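# Reseat a fallen fuse into its panel clips

## Task

A fuse has dropped from its clips on the control panel into the wiring duct; put it back and press it until both clips hold it. Plastic forceps are available, standing in a block on the bench.

## Robot and tools

Robot: two seven-joint arms, left_arm and right_arm, each with a two-finger gripper. Base poses in the scene frame: left_arm at (-0.040, +0.369, 0) m, quat_wxyz (+1.000, 0, 0, -0.017); right_arm at (+0.041, -0.297, 0) m, quat_wxyz (+1.000, 0, 0, -0.010). A camera stand sits behind the arms.

Frames. Scene frame: origin at table-top height midway between the nominal bases, +z up, +x out over the table, left_arm on +y (image sides do not follow arm names). Each arm's reported hand pose, velocities, Hand target and wrist-camera pose are in that arm's own base frame. Fixed cameras and the table use the scene frame. Motion offsets are along the current Hand target's own axes. Gripper axes: fingers point along +z and open/close along y. end_effector_position is the closed-pad point, about 2 cm behind the fingertips; closing pushes the tips roughly 10 mm further along +z, mostly while the pads are over 40 mm apart. Printed positions can be off by a few cm, more at long reach.

Row layout (shared by execute_actions and move): one flat list of 14 numbers covering both arms, each in [-1, 1]: dx, dy, dz, rx, ry, rz, opening for left_arm, then the same seven for right_arm. The first six per arm are an offset, not a pose, measured from that arm's Hand target at the start of the action or move, along that target's axes. Scale: 1.0 = 0.6 m for dx/dy/dz and 180 degrees for the rotation; rx, ry, rz form a single rotation vector. Opening is absolute: +1 fully open (0.084 m), -1 closed. Six zeros re-command the current Hand target; opening 0 is a real half-open command, so resend an arm's present opening to leave it alone.

execute_actions(actions, cameras): actions is a list of actions; each action is up to 15 rows, one per 1/30 s step; a short action repeats its final row. Every row counts from the action's start pose, not the previous row, and repeating an offset in a new action moves further. Images come back only for an empty list or when cameras names them (["all"], names, or []).

move(target, speed, blend, opening_speed, blocking, cameras): target is one 14-number row or up to 15 such rows; all rows are offsets from the same starting Hand targets. speed in m/s, 0.002 to 1, default 0.25 (turning up to twice that in rad/s), one value or one per target. blend in m rounds corners between listed targets; 0 stops at each. opening_speed, 0.2 or more per second on the -1..+1 scale, ramps the fingers. All paths share at most 10 s. Paths avoid nothing; the gripper trails and can overshoot, worst with a nearly straight arm. The result adds a move: line, e.g. done, off_target, moving, held, fault, plus limits (paced = pose was clipped; held = a check withheld steps). blocking=false returns after about 0.5 s while the move continues; stop brakes it.

wait(seconds 0 to 10) lets time run with last commands held. zoom_image(camera, region [x0, y0, x1, y1] in pixels, at most 504 by 504) enlarges part of the latest image from cam_head_left, cam_head_right, cam_high, cam_low, cam_left_wrist or cam_right_wrist (all 672x504). clear_fault(arm) clears a reported torque fault for left_arm or right_arm. finished_scene(scene) ends the current scene irreversibly, so call it only once the fuse sits in both clips and stays there unassisted.

Controller: each step the command is clipped to within 70 mm and 16 degrees of the measured gripper pose, then solved by damped IK (position before orientation). Hand target in results is the last clipped command; next offsets start from it. A gripper may stop short; send the shortfall as an offset. To end a push, command the target back past the gripper. Large wrist turns can swing the elbow. Joint ranges (rad): waist ±6.283, shoulder -2.059..2.094, upper arm roll ±6.283, elbow -0.192..3.927 (straight at 2.742), forearm roll ±6.283, wrist pitch -1.693..3.142, wrist roll ±6.283.

Results: end_effector_position (m), end_effector_quat_wxyz, velocities; velocities are omitted when joint velocities read within noise. grip_measured is the measured opening on the command scale; to hold something command clearly below it (force up to about 24 N per pad). Joint torques include the arm's weight and carry offsets and noise; positive means toward a larger joint value. Wrist depth: a 7x7 grid per wrist camera, rows separated by " / ", distances in mm (172 to 3000), "-" for no reading; transparent items such as plastic forceps may not show. Tool commands shows current tool commands.

Avoid: dropping the fuse or forceps, letting anything leave the table, fast contacts, pressing hard into the panel or duct, and any contact between the arms (the clearance check may hold commands but does not guarantee separation, nor stop fingers closing on the other arm). Contact torque at a joint limit (waist 42.7, shoulder 42.9, upper arm roll/elbow/forearm roll 27.3, wrist pitch 14.7, wrist roll 15.3 N m, held weight included) causes a torque fault; so does a motor saturated for 1 s or overloaded too long. Holding loads or reaching far heats motors: MOTOR HOT appears at 65 °C and brakes lock at 80 °C. Press the fuse slowly with small offsets.

Each tool is called after "Call:" as name([rows], argument=value, ...), one row to a line, values as JSON.

## Session

Call:
execute_actions(actions=[])

Scene clock: 0.00 s.
left_arm: end_effector_position=(+0.5314, -0.5242, +0.1764) grip_measured=+1.00 end_effector_quat_wxyz=(+0.281, +0.766, -0.413, +0.405) | right_arm: end_effector_position=(+0.5395, -0.1861, +0.2551) grip_measured=+1.00 end_effector_quat_wxyz=(+0.057, -0.499, +0.711, -0.492)
Joint positions: left_arm=[-0.085 0.874 -0.977 1.446 -0.85 -0.213 1.44 0.084] | right_arm=[-1.846 -0.655 1.437 0.763 -0.677 -0.064 2.497 0.084]
Joint velocities: within noise
Joint torques (N m): no reading
Wrist depth (mm): cam_left_wrist=[1767 2062 2501 - - 379 322 / 1852 2165 2634 - - - - / 1888 2286 2634 2828 - - 2899 / 1996 2192 562 583 603 2138 2206 / 1872 457 483 496 511 507 535 / 395 407 416 426 432 444 454 / 355 362 370 368 383 392 401] | cam_right_wrist=[2340 2727 - - 2644 2228 1673 / 2185 2431 2986 - 2405 2026 1702 / 1991 2286 2706 2654 2192 1838 1611 / 1862 2125 2510 2439 2062 1758 1533 / 1745 2002 2309 2264 1914 1657 1455 / 1653 1857 2125 2106 1795 1574 1394 / 1539 1741 1979 1924 1732 432 392]
Hand target: left_arm +0.5314, -0.5242, +0.1764; +0.281, +0.766, -0.413, +0.405 | right_arm +0.5395, -0.1861, +0.2551; +0.057, -0.499, +0.711, -0.492
Tool commands: left_gripper/opening=+1.0 right_gripper/opening=+1.0

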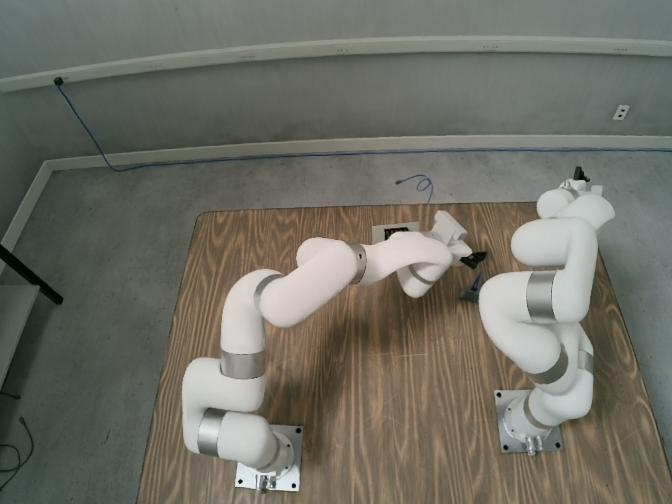

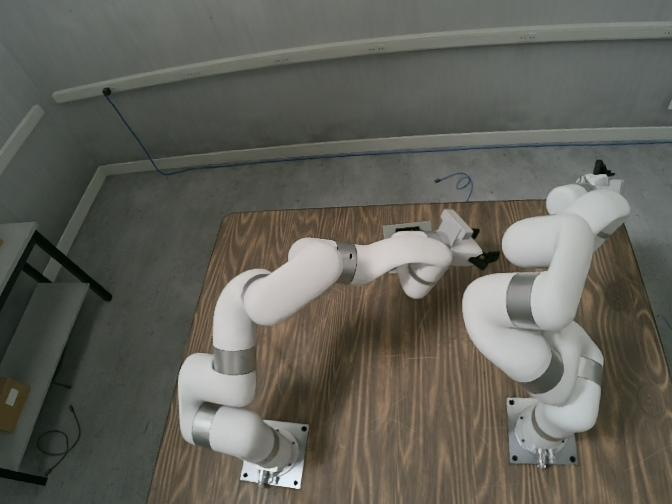

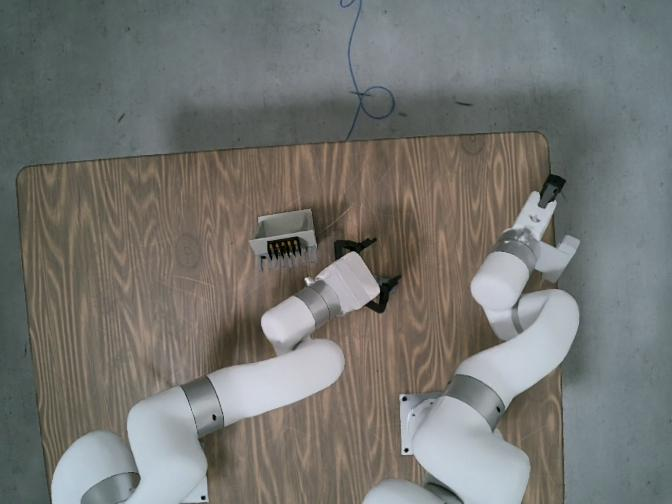

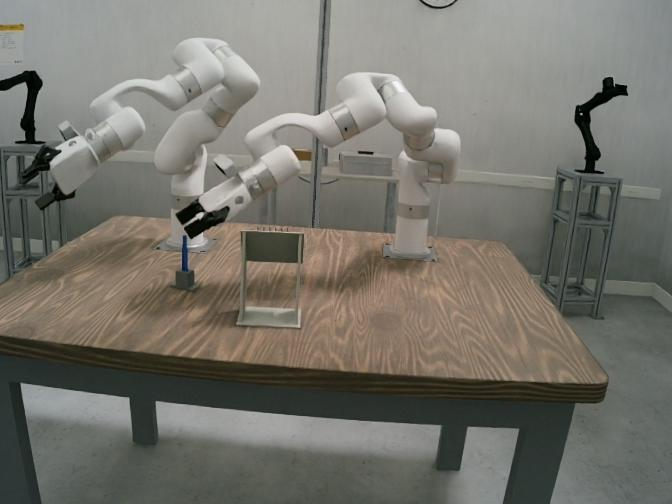

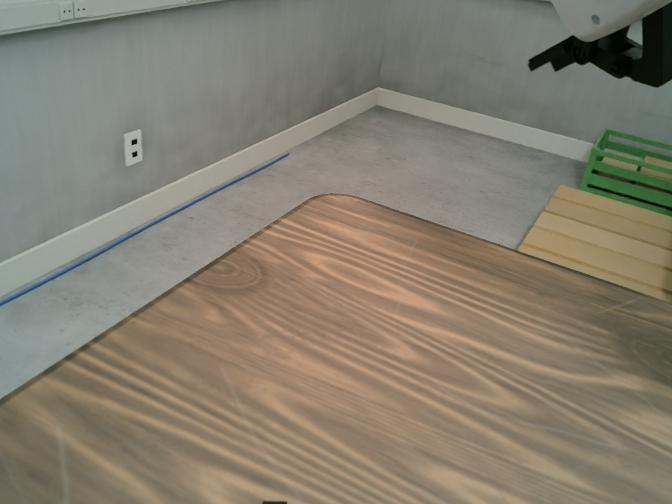

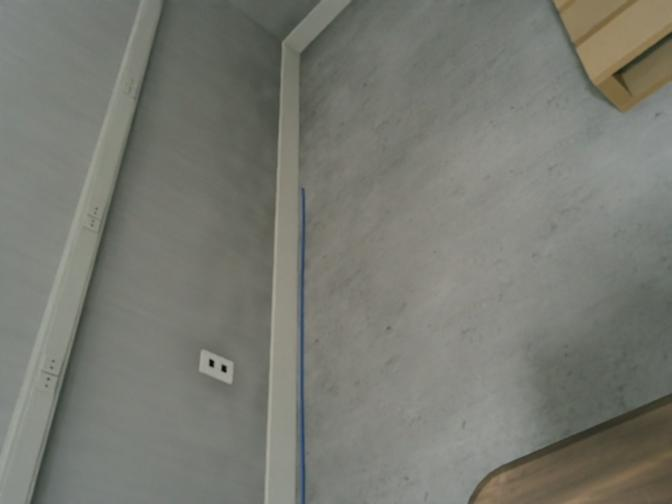

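Call:
zoom_image(camera="cam_high", region=[230, 190, 430, 340])

Call:
zoom_image(camera="cam_low", region=[150, 180, 350, 330])

Call:
zoom_image(camera="cam_head_left", region=[350, 190, 550, 340])

Scaled by 2.520 from the camera's 672x504 image, which has a finer 960x720 frame.

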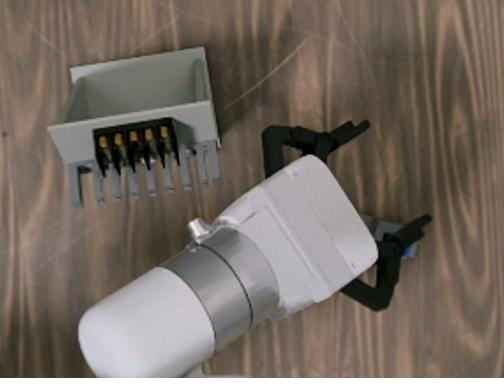

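Scaled by 2.520 from the camera's 672x504 image, which has a finer 960x720 frame.

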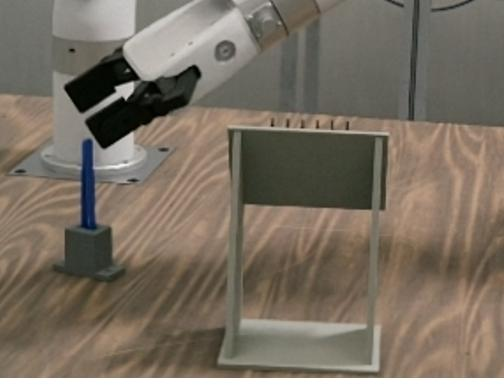

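Scaled by 2.520 from the camera's 672x504 image, which has a finer 960x720 frame.

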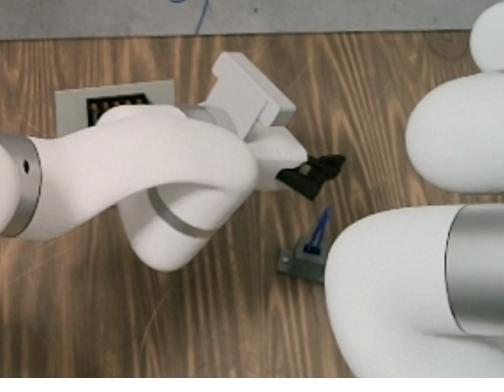

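Call:
move(target=[-0.090, 0.0727, -0.538, 0.279, -0.054, -0.183, 1, 0.109, 0.275, -0.4025, 0.370, -0.303, -0.602, 1], speed=0.4, cameras=["all"])

Scene clock: 70.67 s.
left_arm: end_effector_position=(+0.3507, -0.2772, +0.3004) grip_measured=+1.00 end_effector_quat_wxyz=(+0.000, +0.924, +0.000, +0.383) | right_arm: end_effector_position=(+0.2612, -0.0777, +0.2802) grip_measured=+1.00 end_effector_quat_wxyz=(-0.147, +0.854, +0.354, +0.353)
Joint positions: left_arm=[0.189 -0.014 -1.303 1.102 -2.245 -0.928 1.527 0.084] | right_arm=[-2.236 -0.486 0.988 0.671 -2.143 -1.618 0.638 0.084]
Joint torques (N m): left_arm=[0.56 -4.75 0.75 11.92 1.48 -0.82 0.27] | right_arm=[0.35 0.89 -5.72 13.39 0.67 -2.83 0.03]
Wrist depth (mm): cam_left_wrist=[1838 1842 1795 1842 1828 1833 1838 / 1951 1985 1979 1979 1974 2014 1979 / 2062 2044 2068 2068 2062 2068 2074 / 626 626 626 609 379 382 627 / 571 572 571 557 386 377 574 / 510 513 512 508 508 499 512 / 473 473 475 475 473 474 474] | cam_right_wrist=[882 526 528 2614 2325 2068 1857 / 741 634 527 778 2340 2178 1962 / 661 657 595 669 671 671 2020 / 599 598 602 602 606 608 609 / 545 547 547 550 550 553 554 / 500 501 490 505 494 506 508 / 452 452 454 455 456 457 459]
Hand target: left_arm +0.3507, -0.2772, +0.3004; +0.000, +0.924, +0.000, +0.383 | right_arm +0.2612, -0.0777, +0.2802; -0.147, +0.854, +0.354, +0.353
Off the commanded pose: left_arm 0.000 m, 0 deg | right_arm 0.000 m, 0 deg.
move: done

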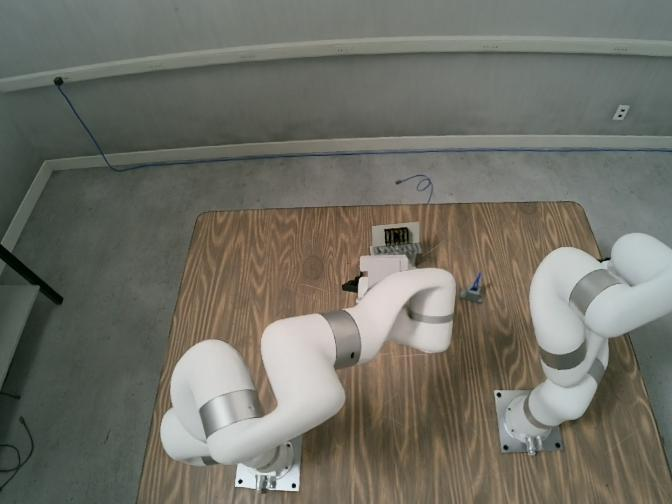

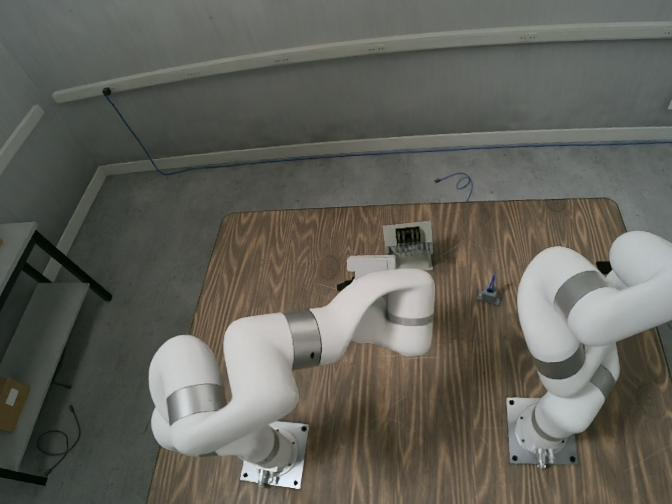

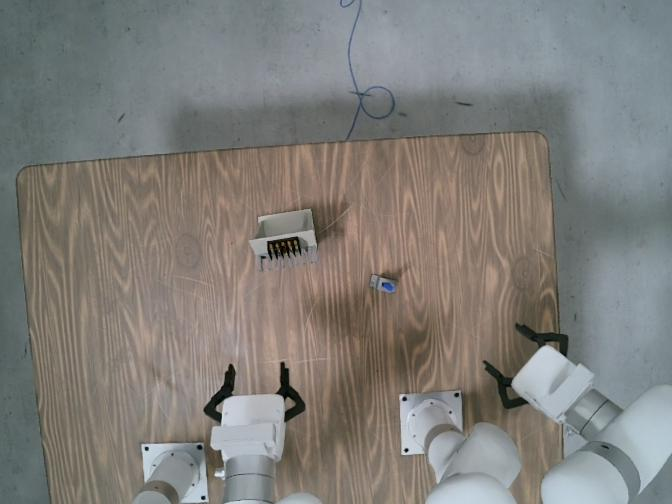

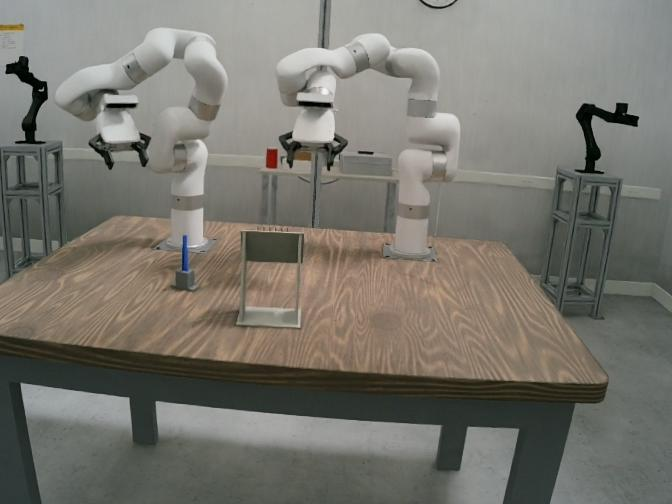

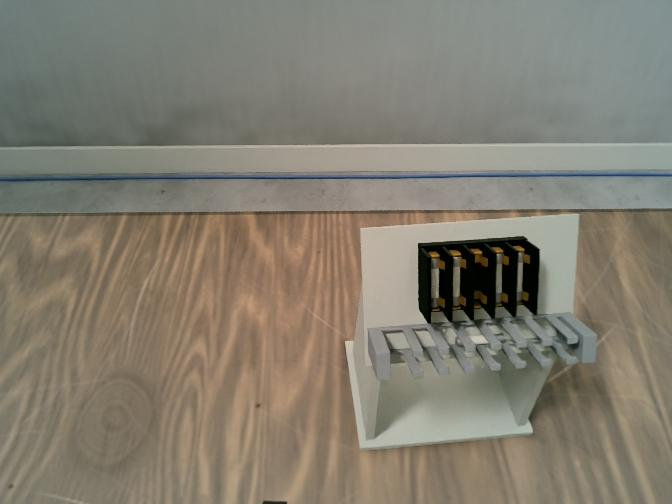

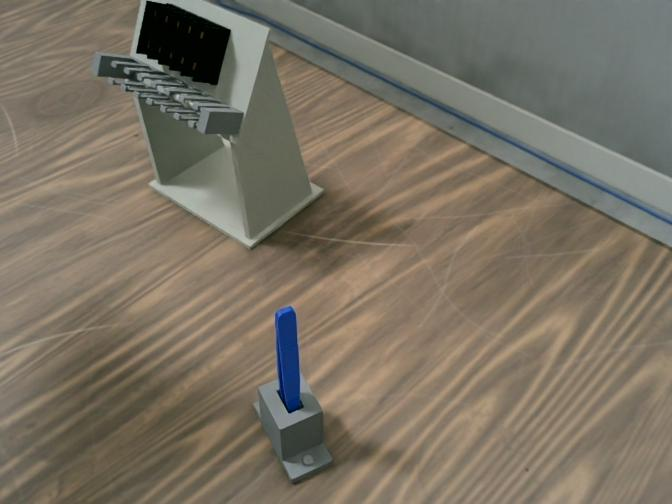

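Call:
zoom_image(camera="cam_left_wrist", region=[340, 200, 620, 410])

Call:
zoom_image(camera="cam_right_wrist", region=[70, 0, 350, 210])

Call:
zoom_image(camera="cam_right_wrist", region=[200, 290, 400, 490])

Scaled by 1.800 from the camera's 672x504 image, which has a finer 960x720 frame.

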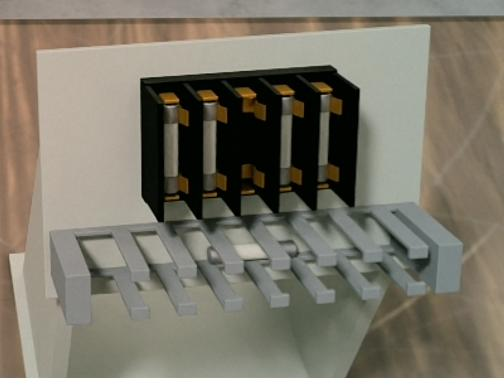

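Scaled by 1.800 from the camera's 672x504 image, which has a finer 960x720 frame.

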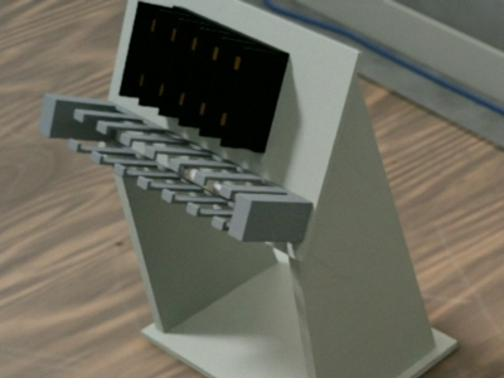

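Scaled by 2.520 from the camera's 672x504 image, which has a finer 960x720 frame.

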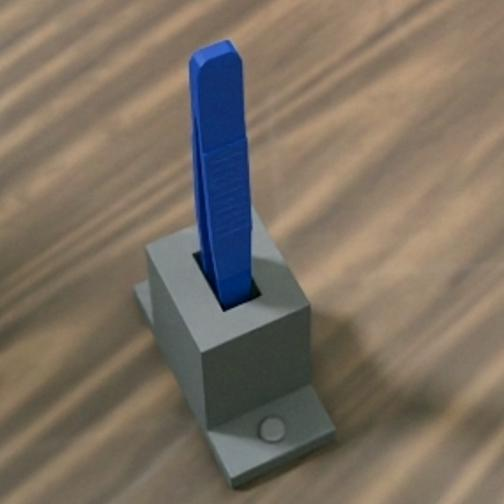

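Call:
move(target=[-0.0067, -0.2098, 0.4184, -0.462, 0.198, 0.191, 1, 0.236, -0.0955, 0.236, -0.152, -0.218, 0.367, 1], speed=0.4, cameras=["cam_left_wrist", "cam_right_wrist", "cam_high"])

Scene clock: 182.07 s.
left_arm: end_effector_position=(+0.5254, -0.1512, +0.1202) grip_measured=+1.00 end_effector_quat_wxyz=(+0.492, +0.508, -0.491, +0.509) | right_arm: end_effector_position=(+0.3620, +0.1046, +0.2798) grip_measured=+1.00 end_effector_quat_wxyz=(+0.001, +0.977, -0.214, -0.001)
Joint positions: left_arm=[0.486 0.816 -0.34 1.319 -1.262 1.475 2.567 0.084] | right_arm=[-1.874 -0.977 1.278 1.368 -2.217 -1.694 2.937 0.084]
Joint torques (N m): left_arm=[-0.31 -19.47 -8.68 9.56 -0.6 1.67 -0.01] | right_arm=[-0.51 12.82 -12.56 8.57 -0.21 -1.83 0.26]
Wrist depth (mm): cam_left_wrist=[- - - - 463 - - / - - - - 479 - - / - - - - - - - / - - - - - - - / - - 239 270 - - - / - - 239 240 246 902 921 / 533 586 238 241 520 616 567] | cam_right_wrist=[407 409 410 412 413 414 415 / 408 408 410 411 411 414 415 / 406 408 409 410 412 413 415 / 406 408 409 410 412 413 414 / 407 408 408 410 412 412 415 / 406 408 409 409 412 413 413 / 405 407 408 410 411 412 413]
Hand target: left_arm +0.5254, -0.1512, +0.1202; +0.492, +0.508, -0.491, +0.509 | right_arm +0.3620, +0.1046, +0.2798; +0.001, +0.977, -0.214, -0.001
Off the commanded pose: left_arm 0.000 m, 0 deg | right_arm 0.000 m, 0 deg.
joint sent to its limit (right arm) — joint 6 (wrist pitch), lower limit. The joint targets still meet the commanded pose.
move: done
Images, in order (width x height): cam_high 672x504, cam_left_wrist 672x504, cam_right_wrist 672x504.

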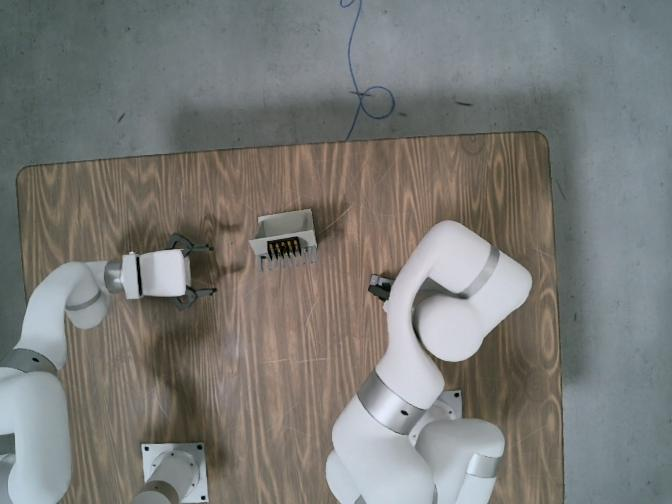

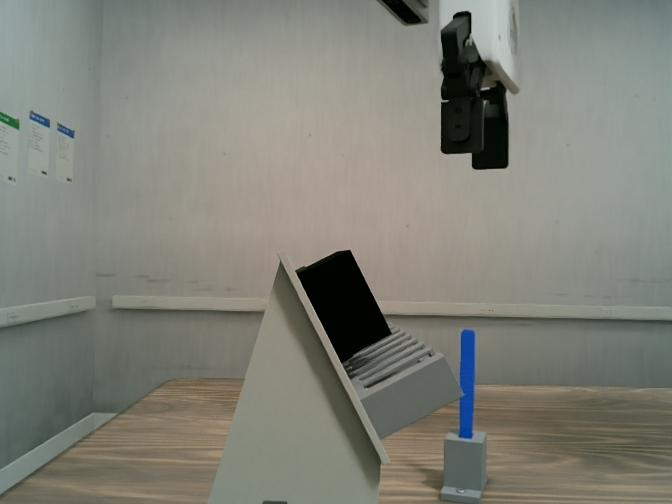

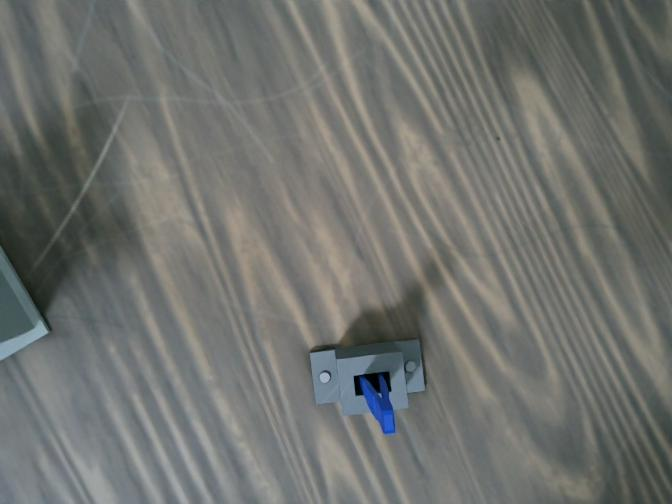

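Call:
zoom_image(camera="cam_left_wrist", region=[240, 230, 520, 504])

Call:
zoom_image(camera="cam_right_wrist", region=[280, 320, 450, 450])

Scaled by 1.800 from the camera's 672x504 image, which has a finer 960x720 frame.

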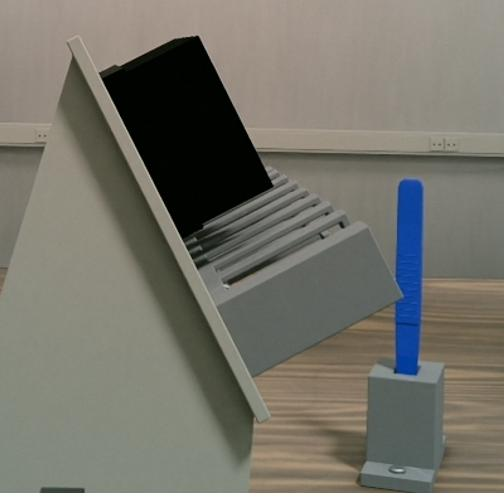

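Scaled by 2.965 from the camera's 672x504 image, which has a finer 960x720 frame.

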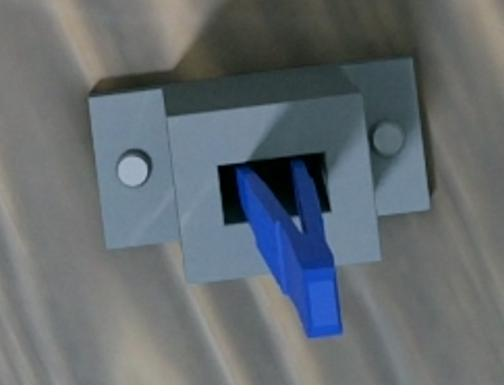

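Call:
move(target=[0, 0, 0, 0, 0, 0, 1, 0.0167, 0.035, 0.2, 0, 0, -0.04, 1], speed=0.3, cameras=["cam_left_wrist", "cam_right_wrist", "cam_low"])

Call:
zoom_image(camera="cam_left_wrist", region=[380, 150, 580, 504])

Call:
zoom_image(camera="cam_low", region=[100, 170, 300, 320])

Scene clock: 277.77 s.
left_arm: end_effector_position=(+0.5254, -0.1512, +0.1202) grip_measured=+1.00 end_effector_quat_wxyz=(+0.492, +0.508, -0.491, +0.509) | right_arm: end_effector_position=(+0.3620, +0.0812, +0.1599) grip_measured=+1.00 end_effector_quat_wxyz=(+0.001, +0.988, -0.153, -0.001)
Joint positions: left_arm=[0.486 0.816 -0.34 1.32 -1.262 1.475 2.567 0.084] | right_arm=[-1.873 -1.024 1.457 1.093 -2.111 -1.418 2.679 0.084]
Joint torques (N m): left_arm=[-0.72 -19.89 -8.37 9.43 -0.85 1.58 0.03] | right_arm=[-0.25 12.16 -13.66 7.93 0.12 -1.72 0.13]
Wrist depth (mm): cam_left_wrist=[- - - 561 522 - - / - - - - 512 - - / - - - - 500 - - / - - - - 500 - - / - - 240 270 - - - / - - 239 240 246 903 919 / 533 590 238 241 521 615 565] | cam_right_wrist=[288 289 289 290 291 292 293 / 287 288 289 290 291 292 293 / 287 288 288 290 291 292 293 / 287 288 289 289 290 291 292 / 287 287 288 289 290 291 292 / 286 287 288 289 290 291 292 / 286 287 288 245 290 291 292]
Hand target: left_arm +0.5254, -0.1512, +0.1202; +0.492, +0.508, -0.491, +0.509 | right_arm +0.3620, +0.0812, +0.1598; +0.001, +0.988, -0.153, -0.001
Off the commanded pose: left_arm 0.000 m, 0 deg | right_arm 0.000 m, 0 deg.
move: done
Images, in order (width x height): cam_low 672x504, cam_left_wrist 672x504, cam_right_wrist 672x504.

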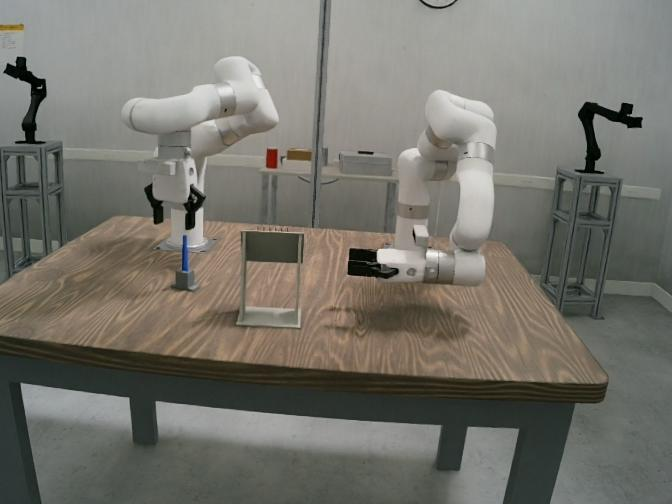

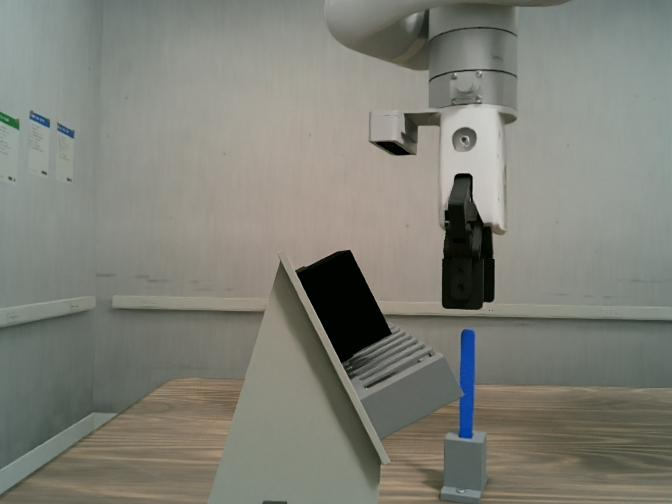

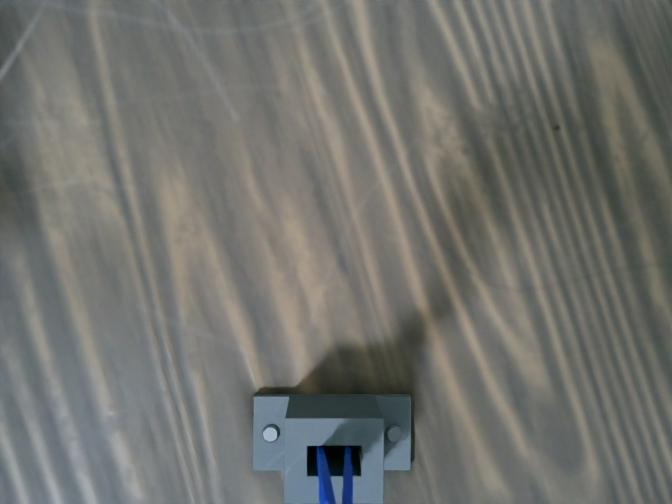

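Scaled by 1.424 from the camera's 672x504 image, which has a finer 960x720 frame.

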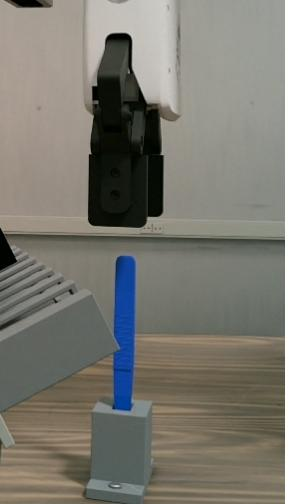

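Scaled by 2.520 from the camera's 672x504 image, which has a finer 960x720 frame.

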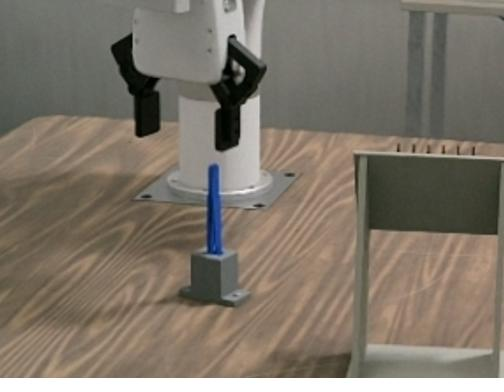

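Call:
move(target=[0, 0, 0, 0, 0, 0, -1, 0, 0, 0, 0, 0, 0, 1], cameras=["cam_left_wrist", "cam_high"])

Call:
zoom_image(camera="cam_high", region=[340, 210, 480, 350])

Scene clock: 307.10 s.
left_arm: end_effector_position=(+0.5254, -0.1512, +0.1202) grip_measured=-1.00 end_effector_quat_wxyz=(+0.492, +0.508, -0.491, +0.509) | right_arm: end_effector_position=(+0.3620, +0.0812, +0.1598) grip_measured=+1.00 end_effector_quat_wxyz=(+0.001, +0.988, -0.153, -0.001)
Joint positions: left_arm=[0.486 0.816 -0.34 1.32 -1.262 1.475 2.567 0] | right_arm=[-1.873 -1.024 1.457 1.093 -2.111 -1.418 2.679 0.084]
Joint torques (N m): left_arm=[-0.05 -20.11 -8.33 9.05 -0.96 1.54 0.13] | right_arm=[-0.38 11.88 -13.64 8.21 0.25 -1.78 0.06]
Wrist depth (mm): cam_left_wrist=[- - - 568 521 - - / - - - - 513 - - / - - - - 501 - - / - - - - 502 - - / - - 239 270 - - - / - - 239 240 246 910 921 / 530 590 238 240 523 616 566] | cam_right_wrist=[287 288 289 290 292 292 293 / 287 288 289 290 291 292 293 / 287 288 289 290 291 292 292 / 287 287 289 289 291 292 292 / 286 287 288 289 291 291 292 / 287 287 288 288 290 291 292 / 286 287 288 245 289 290 292]
Hand target: left_arm +0.5254, -0.1512, +0.1202; +0.492, +0.508, -0.491, +0.509 | right_arm +0.3620, +0.0812, +0.1598; +0.001, +0.988, -0.153, -0.001
Off the commanded pose: left_arm 0.000 m, 0 deg | right_arm 0.000 m, 0 deg.
move: done
Images, in order (width x height): cam_high 672x504, cam_left_wrist 672x504.

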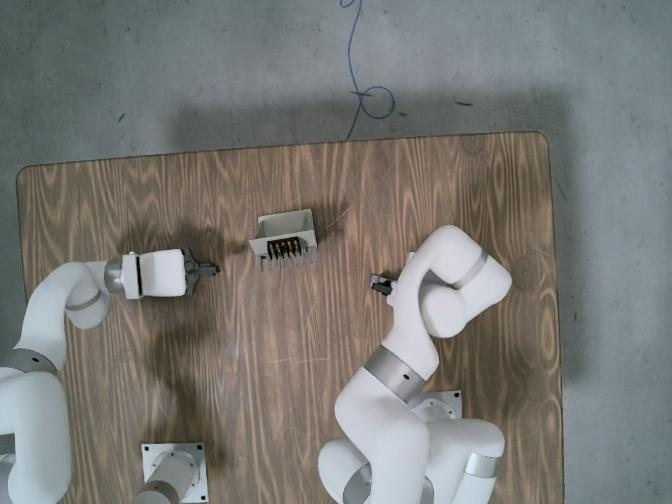

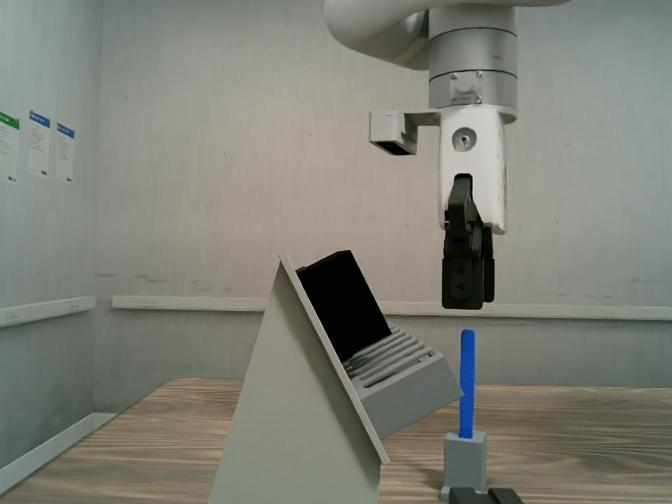

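Scaled by 3.600 from the camera's 672x504 image, which has a finer 960x720 frame.

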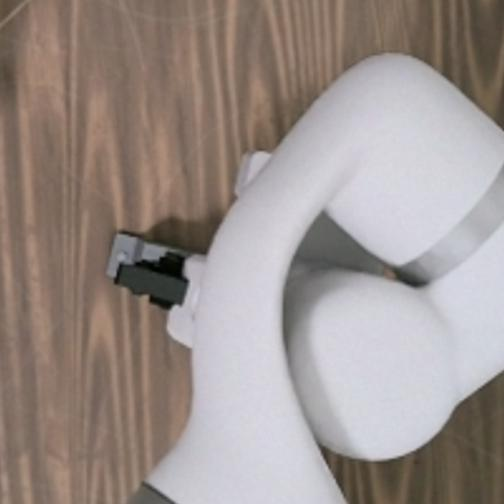

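Call:
move(target=[0, 0, 0, 0, 0, 0, -1, -0.0083, -0.0433, 0, 0, 0, 0, 1], cameras=["cam_left_wrist", "cam_low", "cam_right_wrist"])

Call:
zoom_image(camera="cam_low", region=[120, 170, 260, 310])

Call:
zoom_image(camera="cam_left_wrist", region=[400, 200, 550, 504])

Scene clock: 326.10 s.
left_arm: end_effector_position=(+0.5254, -0.1512, +0.1202) grip_measured=-1.00 end_effector_quat_wxyz=(+0.492, +0.508, -0.491, +0.509) | right_arm: end_effector_position=(+0.3651, +0.1074, +0.1598) grip_measured=+1.00 end_effector_quat_wxyz=(+0.001, +0.988, -0.153, -0.001)
Joint positions: left_arm=[0.486 0.816 -0.34 1.32 -1.262 1.475 2.567 0] | right_arm=[-1.837 -1.048 1.468 1.133 -2.091 -1.441 2.751 0.084]
Joint torques (N m): left_arm=[0.18 -20.27 -8.34 9.14 -1.06 1.51 -0.01] | right_arm=[0.27 12.39 -13.72 8.2 0.24 -2.14 0.27]
Wrist depth (mm): cam_left_wrist=[- - - 526 496 - - / - - - - 493 - - / - - - - 481 - - / - - - - 469 - - / - - 239 270 - - - / - - 239 240 246 909 921 / 532 589 238 240 523 617 563] | cam_right_wrist=[287 288 289 290 291 292 293 / 287 288 289 290 291 292 293 / 286 288 289 290 291 292 293 / 287 287 288 289 290 291 292 / 286 287 288 289 291 291 292 / 286 287 288 289 287 291 292 / 286 287 287 288 289 290 292]
Hand target: left_arm +0.5254, -0.1512, +0.1202; +0.492, +0.508, -0.491, +0.509 | right_arm +0.3651, +0.1074, +0.1598; +0.001, +0.988, -0.153, -0.001
Off the commanded pose: left_arm 0.000 m, 0 deg | right_arm 0.000 m, 0 deg.
move: done
Images, in order (width x height): cam_low 672x504, cam_left_wrist 672x504, cam_right_wrist 672x504.

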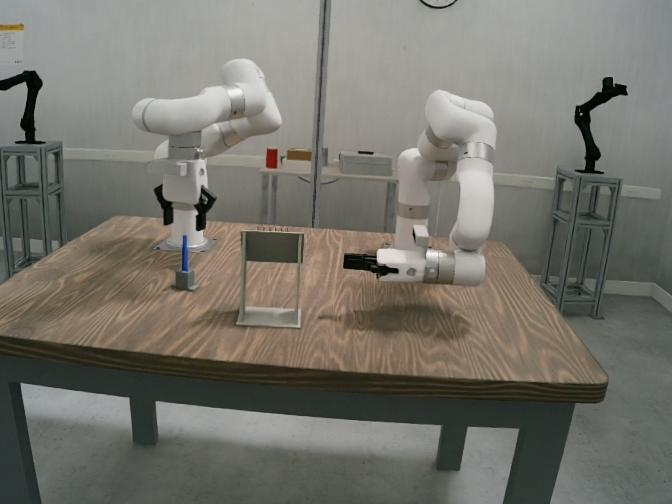

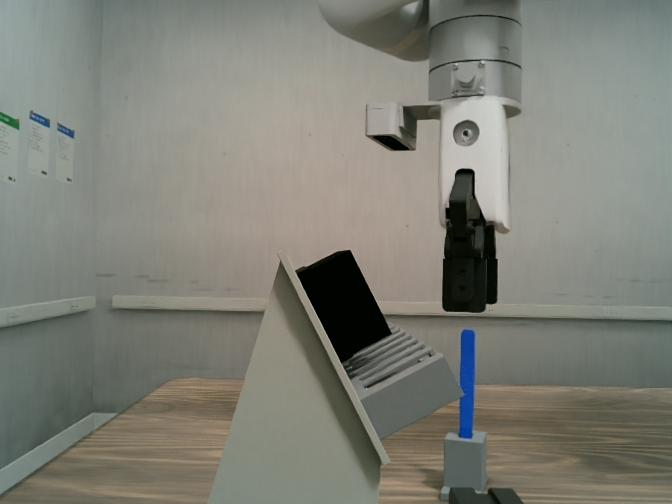

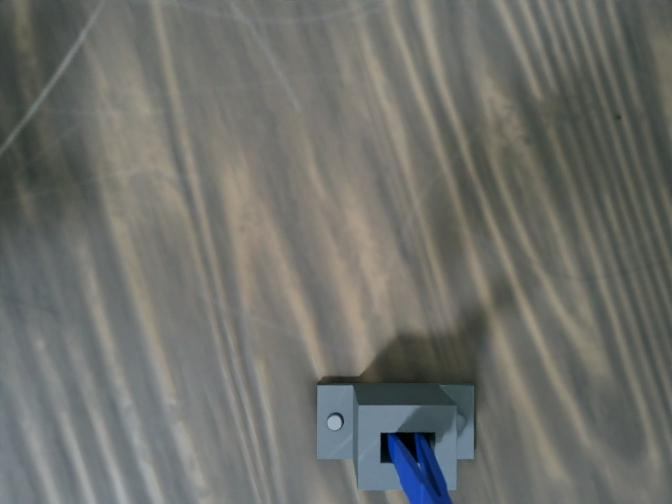

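Scaled by 3.600 from the camera's 672x504 image, which has a finer 960x720 frame.

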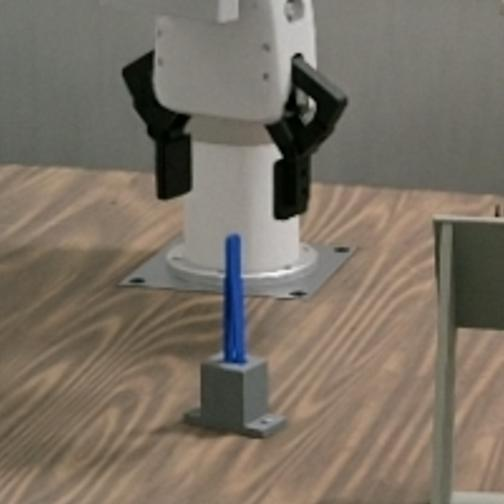

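Scaled by 1.658 from the camera's 672x504 image, which has a finer 960x720 frame.

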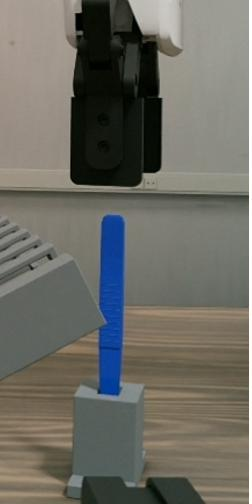

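Call:
move(target=[0, 0, 0, 0, 0, 0, -1, 0, 0, 0.122, 0, 0, 0, 1], speed=0.15, cameras=["cam_left_wrist", "cam_low", "cam_right_wrist"])

Call:
zoom_image(camera="cam_low", region=[120, 170, 260, 310])

Call:
zoom_image(camera="cam_left_wrist", region=[400, 200, 550, 504])

Scene clock: 336.77 s.
left_arm: end_effector_position=(+0.5254, -0.1512, +0.1202) grip_measured=-1.00 end_effector_quat_wxyz=(+0.492, +0.508, -0.491, +0.509) | right_arm: end_effector_position=(+0.3649, +0.1074, +0.0866) grip_measured=+1.00 end_effector_quat_wxyz=(+0.001, +0.988, -0.153, -0.001)
Joint positions: left_arm=[0.486 0.816 -0.34 1.32 -1.262 1.475 2.567 0] | right_arm=[-1.862 -1.103 1.61 1.042 -1.969 -1.311 2.691 0.084]
Joint torques (N m): left_arm=[0.54 -20.06 -8.3 9.23 -0.94 1.61 0.02] | right_arm=[-0.43 12.93 -14.01 6.48 0.29 -1.75 0.07]
Wrist depth (mm): cam_left_wrist=[- - - 504 468 455 - / - - - 519 522 - - / - - - - 520 - - / - - - - 480 - - / - - 239 270 455 - - / - - 239 240 241 896 924 / 532 589 238 240 522 616 563] | cam_right_wrist=[214 215 216 216 217 218 219 / 214 215 215 216 217 218 218 / 214 215 215 216 216 218 218 / 214 214 215 216 217 217 218 / 214 214 215 216 216 217 218 / 213 214 215 215 216 217 218 / 213 214 214 215 186 217 217]
Hand target: left_arm +0.5254, -0.1512, +0.1202; +0.492, +0.508, -0.491, +0.509 | right_arm +0.3649, +0.1073, +0.0866; +0.001, +0.988, -0.153, -0.001
Off the commanded pose: left_arm 0.000 m, 0 deg | right_arm 0.000 m, 0 deg.
move: done
Images, in order (width x height): cam_low 672x504, cam_left_wrist 672x504, cam_right_wrist 672x504.

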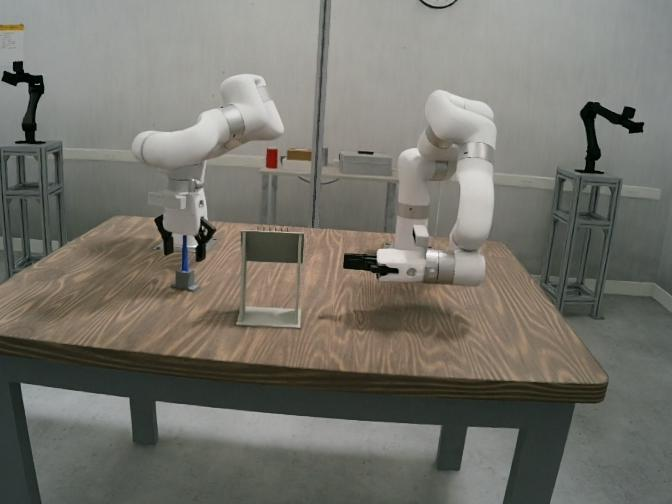

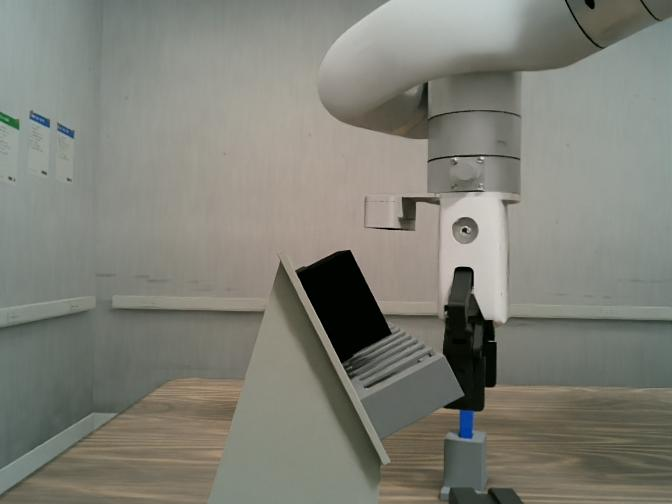

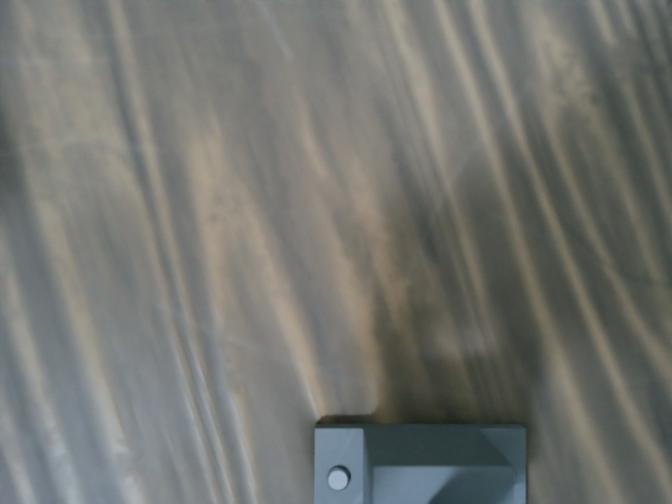

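Scaled by 3.600 from the camera's 672x504 image, which has a finer 960x720 frame.

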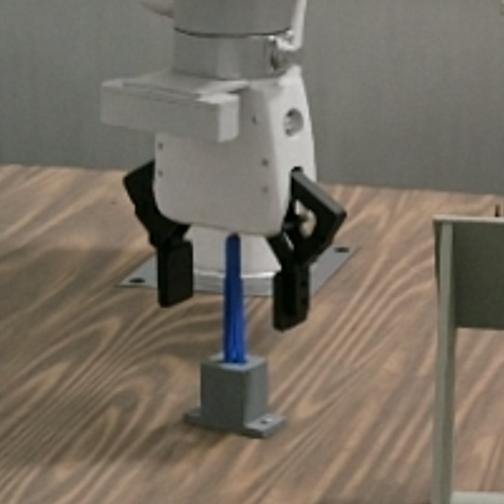

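Scaled by 1.658 from the camera's 672x504 image, which has a finer 960x720 frame.

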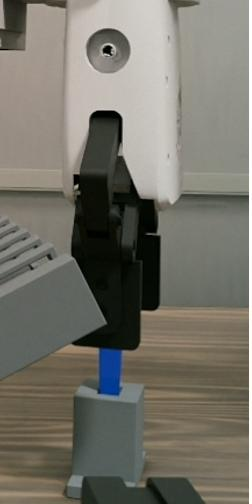

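Call:
move(target=[0, 0, 0, 0, 0, 0, -1, 0, 0, 0, 0, 0, 0, -0.74], opening_speed=1.5, cameras=["cam_left_wrist", "cam_low"])

Call:
zoom_image(camera="cam_low", region=[120, 170, 260, 310])

Scene clock: 343.00 s.
left_arm: end_effector_position=(+0.5254, -0.1512, +0.1202) grip_measured=-1.00 end_effector_quat_wxyz=(+0.492, +0.508, -0.491, +0.509) | right_arm: end_effector_position=(+0.3649, +0.1073, +0.0866) grip_measured=-0.76 end_effector_quat_wxyz=(+0.001, +0.988, -0.153, -0.001)
Joint positions: left_arm=[0.486 0.816 -0.34 1.32 -1.262 1.475 2.567 0] | right_arm=[-1.862 -1.103 1.61 1.042 -1.969 -1.311 2.691 0.011]
Joint torques (N m): left_arm=[0.39 -20.17 -8.35 9.15 -1.18 1.57 0.01] | right_arm=[-0.63 13.39 -14.47 6.52 -0.24 -2.11 0.09]
Wrist depth (mm): cam_left_wrist=[- - - 503 465 456 - / - - - 520 520 - - / - - - - 519 - - / - - - - 485 - - / - - 239 270 485 - - / - - 239 240 246 906 915 / 532 589 238 240 523 616 565] | cam_right_wrist=[214 215 216 216 217 218 218 / 214 215 215 216 217 218 218 / 214 214 215 216 217 217 218 / 214 214 215 216 217 217 218 / 214 214 215 216 217 217 218 / 213 214 215 215 216 217 218 / 213 214 214 215 186 217 218]
Hand target: left_arm +0.5254, -0.1512, +0.1202; +0.492, +0.508, -0.491, +0.509 | right_arm +0.3649, +0.1073, +0.0866; +0.001, +0.988, -0.153, -0.001
Off the commanded pose: left_arm 0.000 m, 0 deg | right_arm 0.000 m, 0 deg.
move: done
Images, in order (width x height): cam_low 672x504, cam_left_wrist 672x504.

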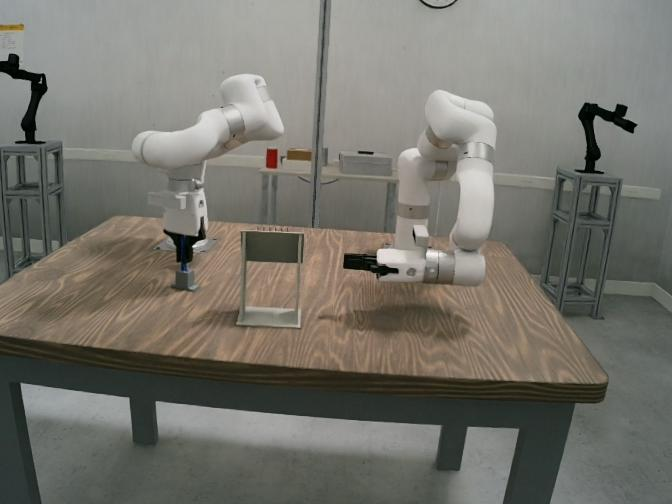

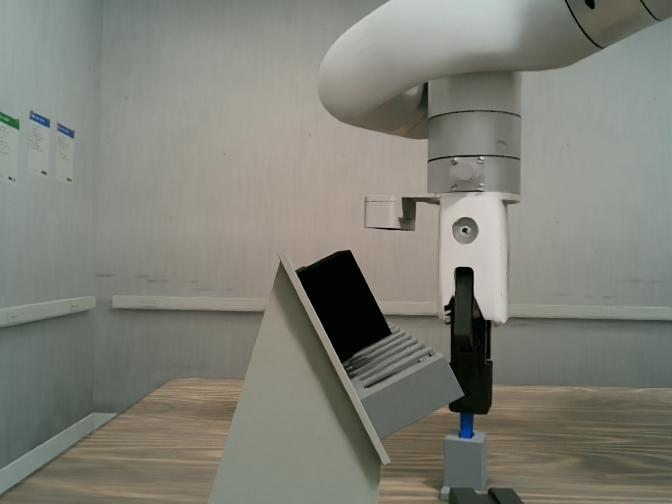

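Scaled by 3.600 from the camera's 672x504 image, which has a finer 960x720 frame.

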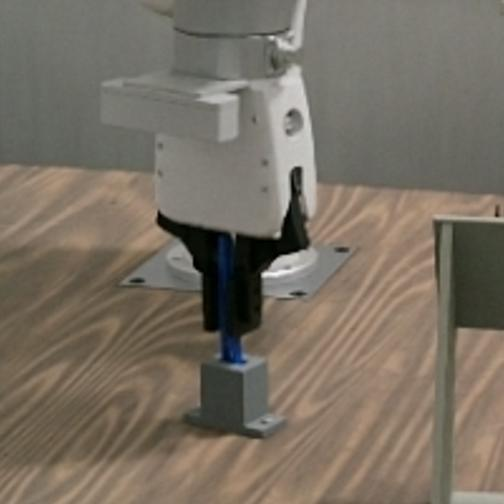

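Call:
move(target=[0, 0, 0, 0, 0, 0, -1, 0, 0, 0, 0, 0, 0, -0.84], opening_speed=0.5, cameras=["cam_low"])

Call:
zoom_image(camera="cam_low", region=[120, 170, 260, 310])

Scene clock: 347.07 s.
left_arm: end_effector_position=(+0.5254, -0.1512, +0.1202) grip_measured=-1.00 end_effector_quat_wxyz=(+0.492, +0.508, -0.491, +0.509) | right_arm: end_effector_position=(+0.3649, +0.1073, +0.0866) grip_measured=-0.86 end_effector_quat_wxyz=(+0.001, +0.988, -0.153, -0.001)
Joint positions: left_arm=[0.486 0.816 -0.34 1.32 -1.262 1.475 2.567 0] | right_arm=[-1.862 -1.103 1.61 1.042 -1.969 -1.311 2.691 0.006]
Joint torques (N m): left_arm=[0.25 -20.11 -8.46 9.16 -1.39 1.52 -0.04] | right_arm=[-0.19 13.47 -14.59 6.89 -0.04 -2.08 0.26]
Wrist depth (mm): cam_left_wrist=[- - - 502 468 457 - / - - - 520 522 - - / - - - - 520 - - / - - - - 486 - - / - - 239 269 485 - - / - - 238 240 246 904 920 / 532 590 238 240 523 617 565] | cam_right_wrist=[214 215 216 216 217 218 218 / 214 215 215 216 217 218 218 / 214 215 215 216 217 218 218 / 214 214 215 216 216 217 218 / 213 214 215 216 217 217 218 / 213 214 215 215 216 217 218 / 213 214 215 215 186 217 217]
Hand target: left_arm +0.5254, -0.1512, +0.1202; +0.492, +0.508, -0.491, +0.509 | right_arm +0.3649, +0.1073, +0.0866; +0.001, +0.988, -0.153, -0.001
Off the commanded pose: left_arm 0.000 m, 0 deg | right_arm 0.000 m, 0 deg.
move: done
Images, in order (width x height): cam_low 672x504.

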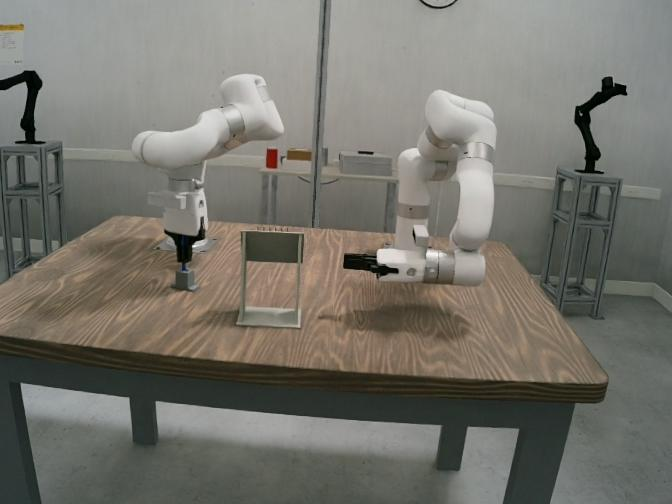

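Scaled by 3.600 from the camera's 672x504 image, which has a finer 960x720 frame.

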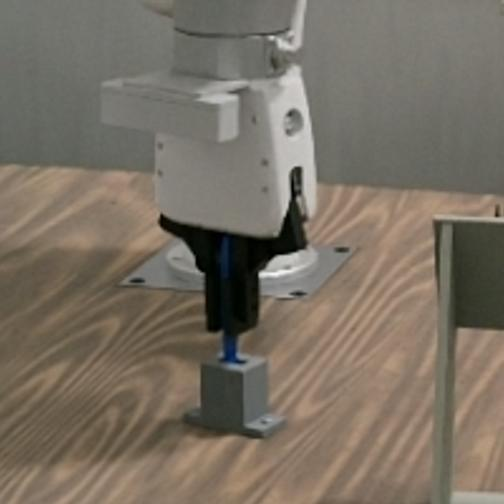

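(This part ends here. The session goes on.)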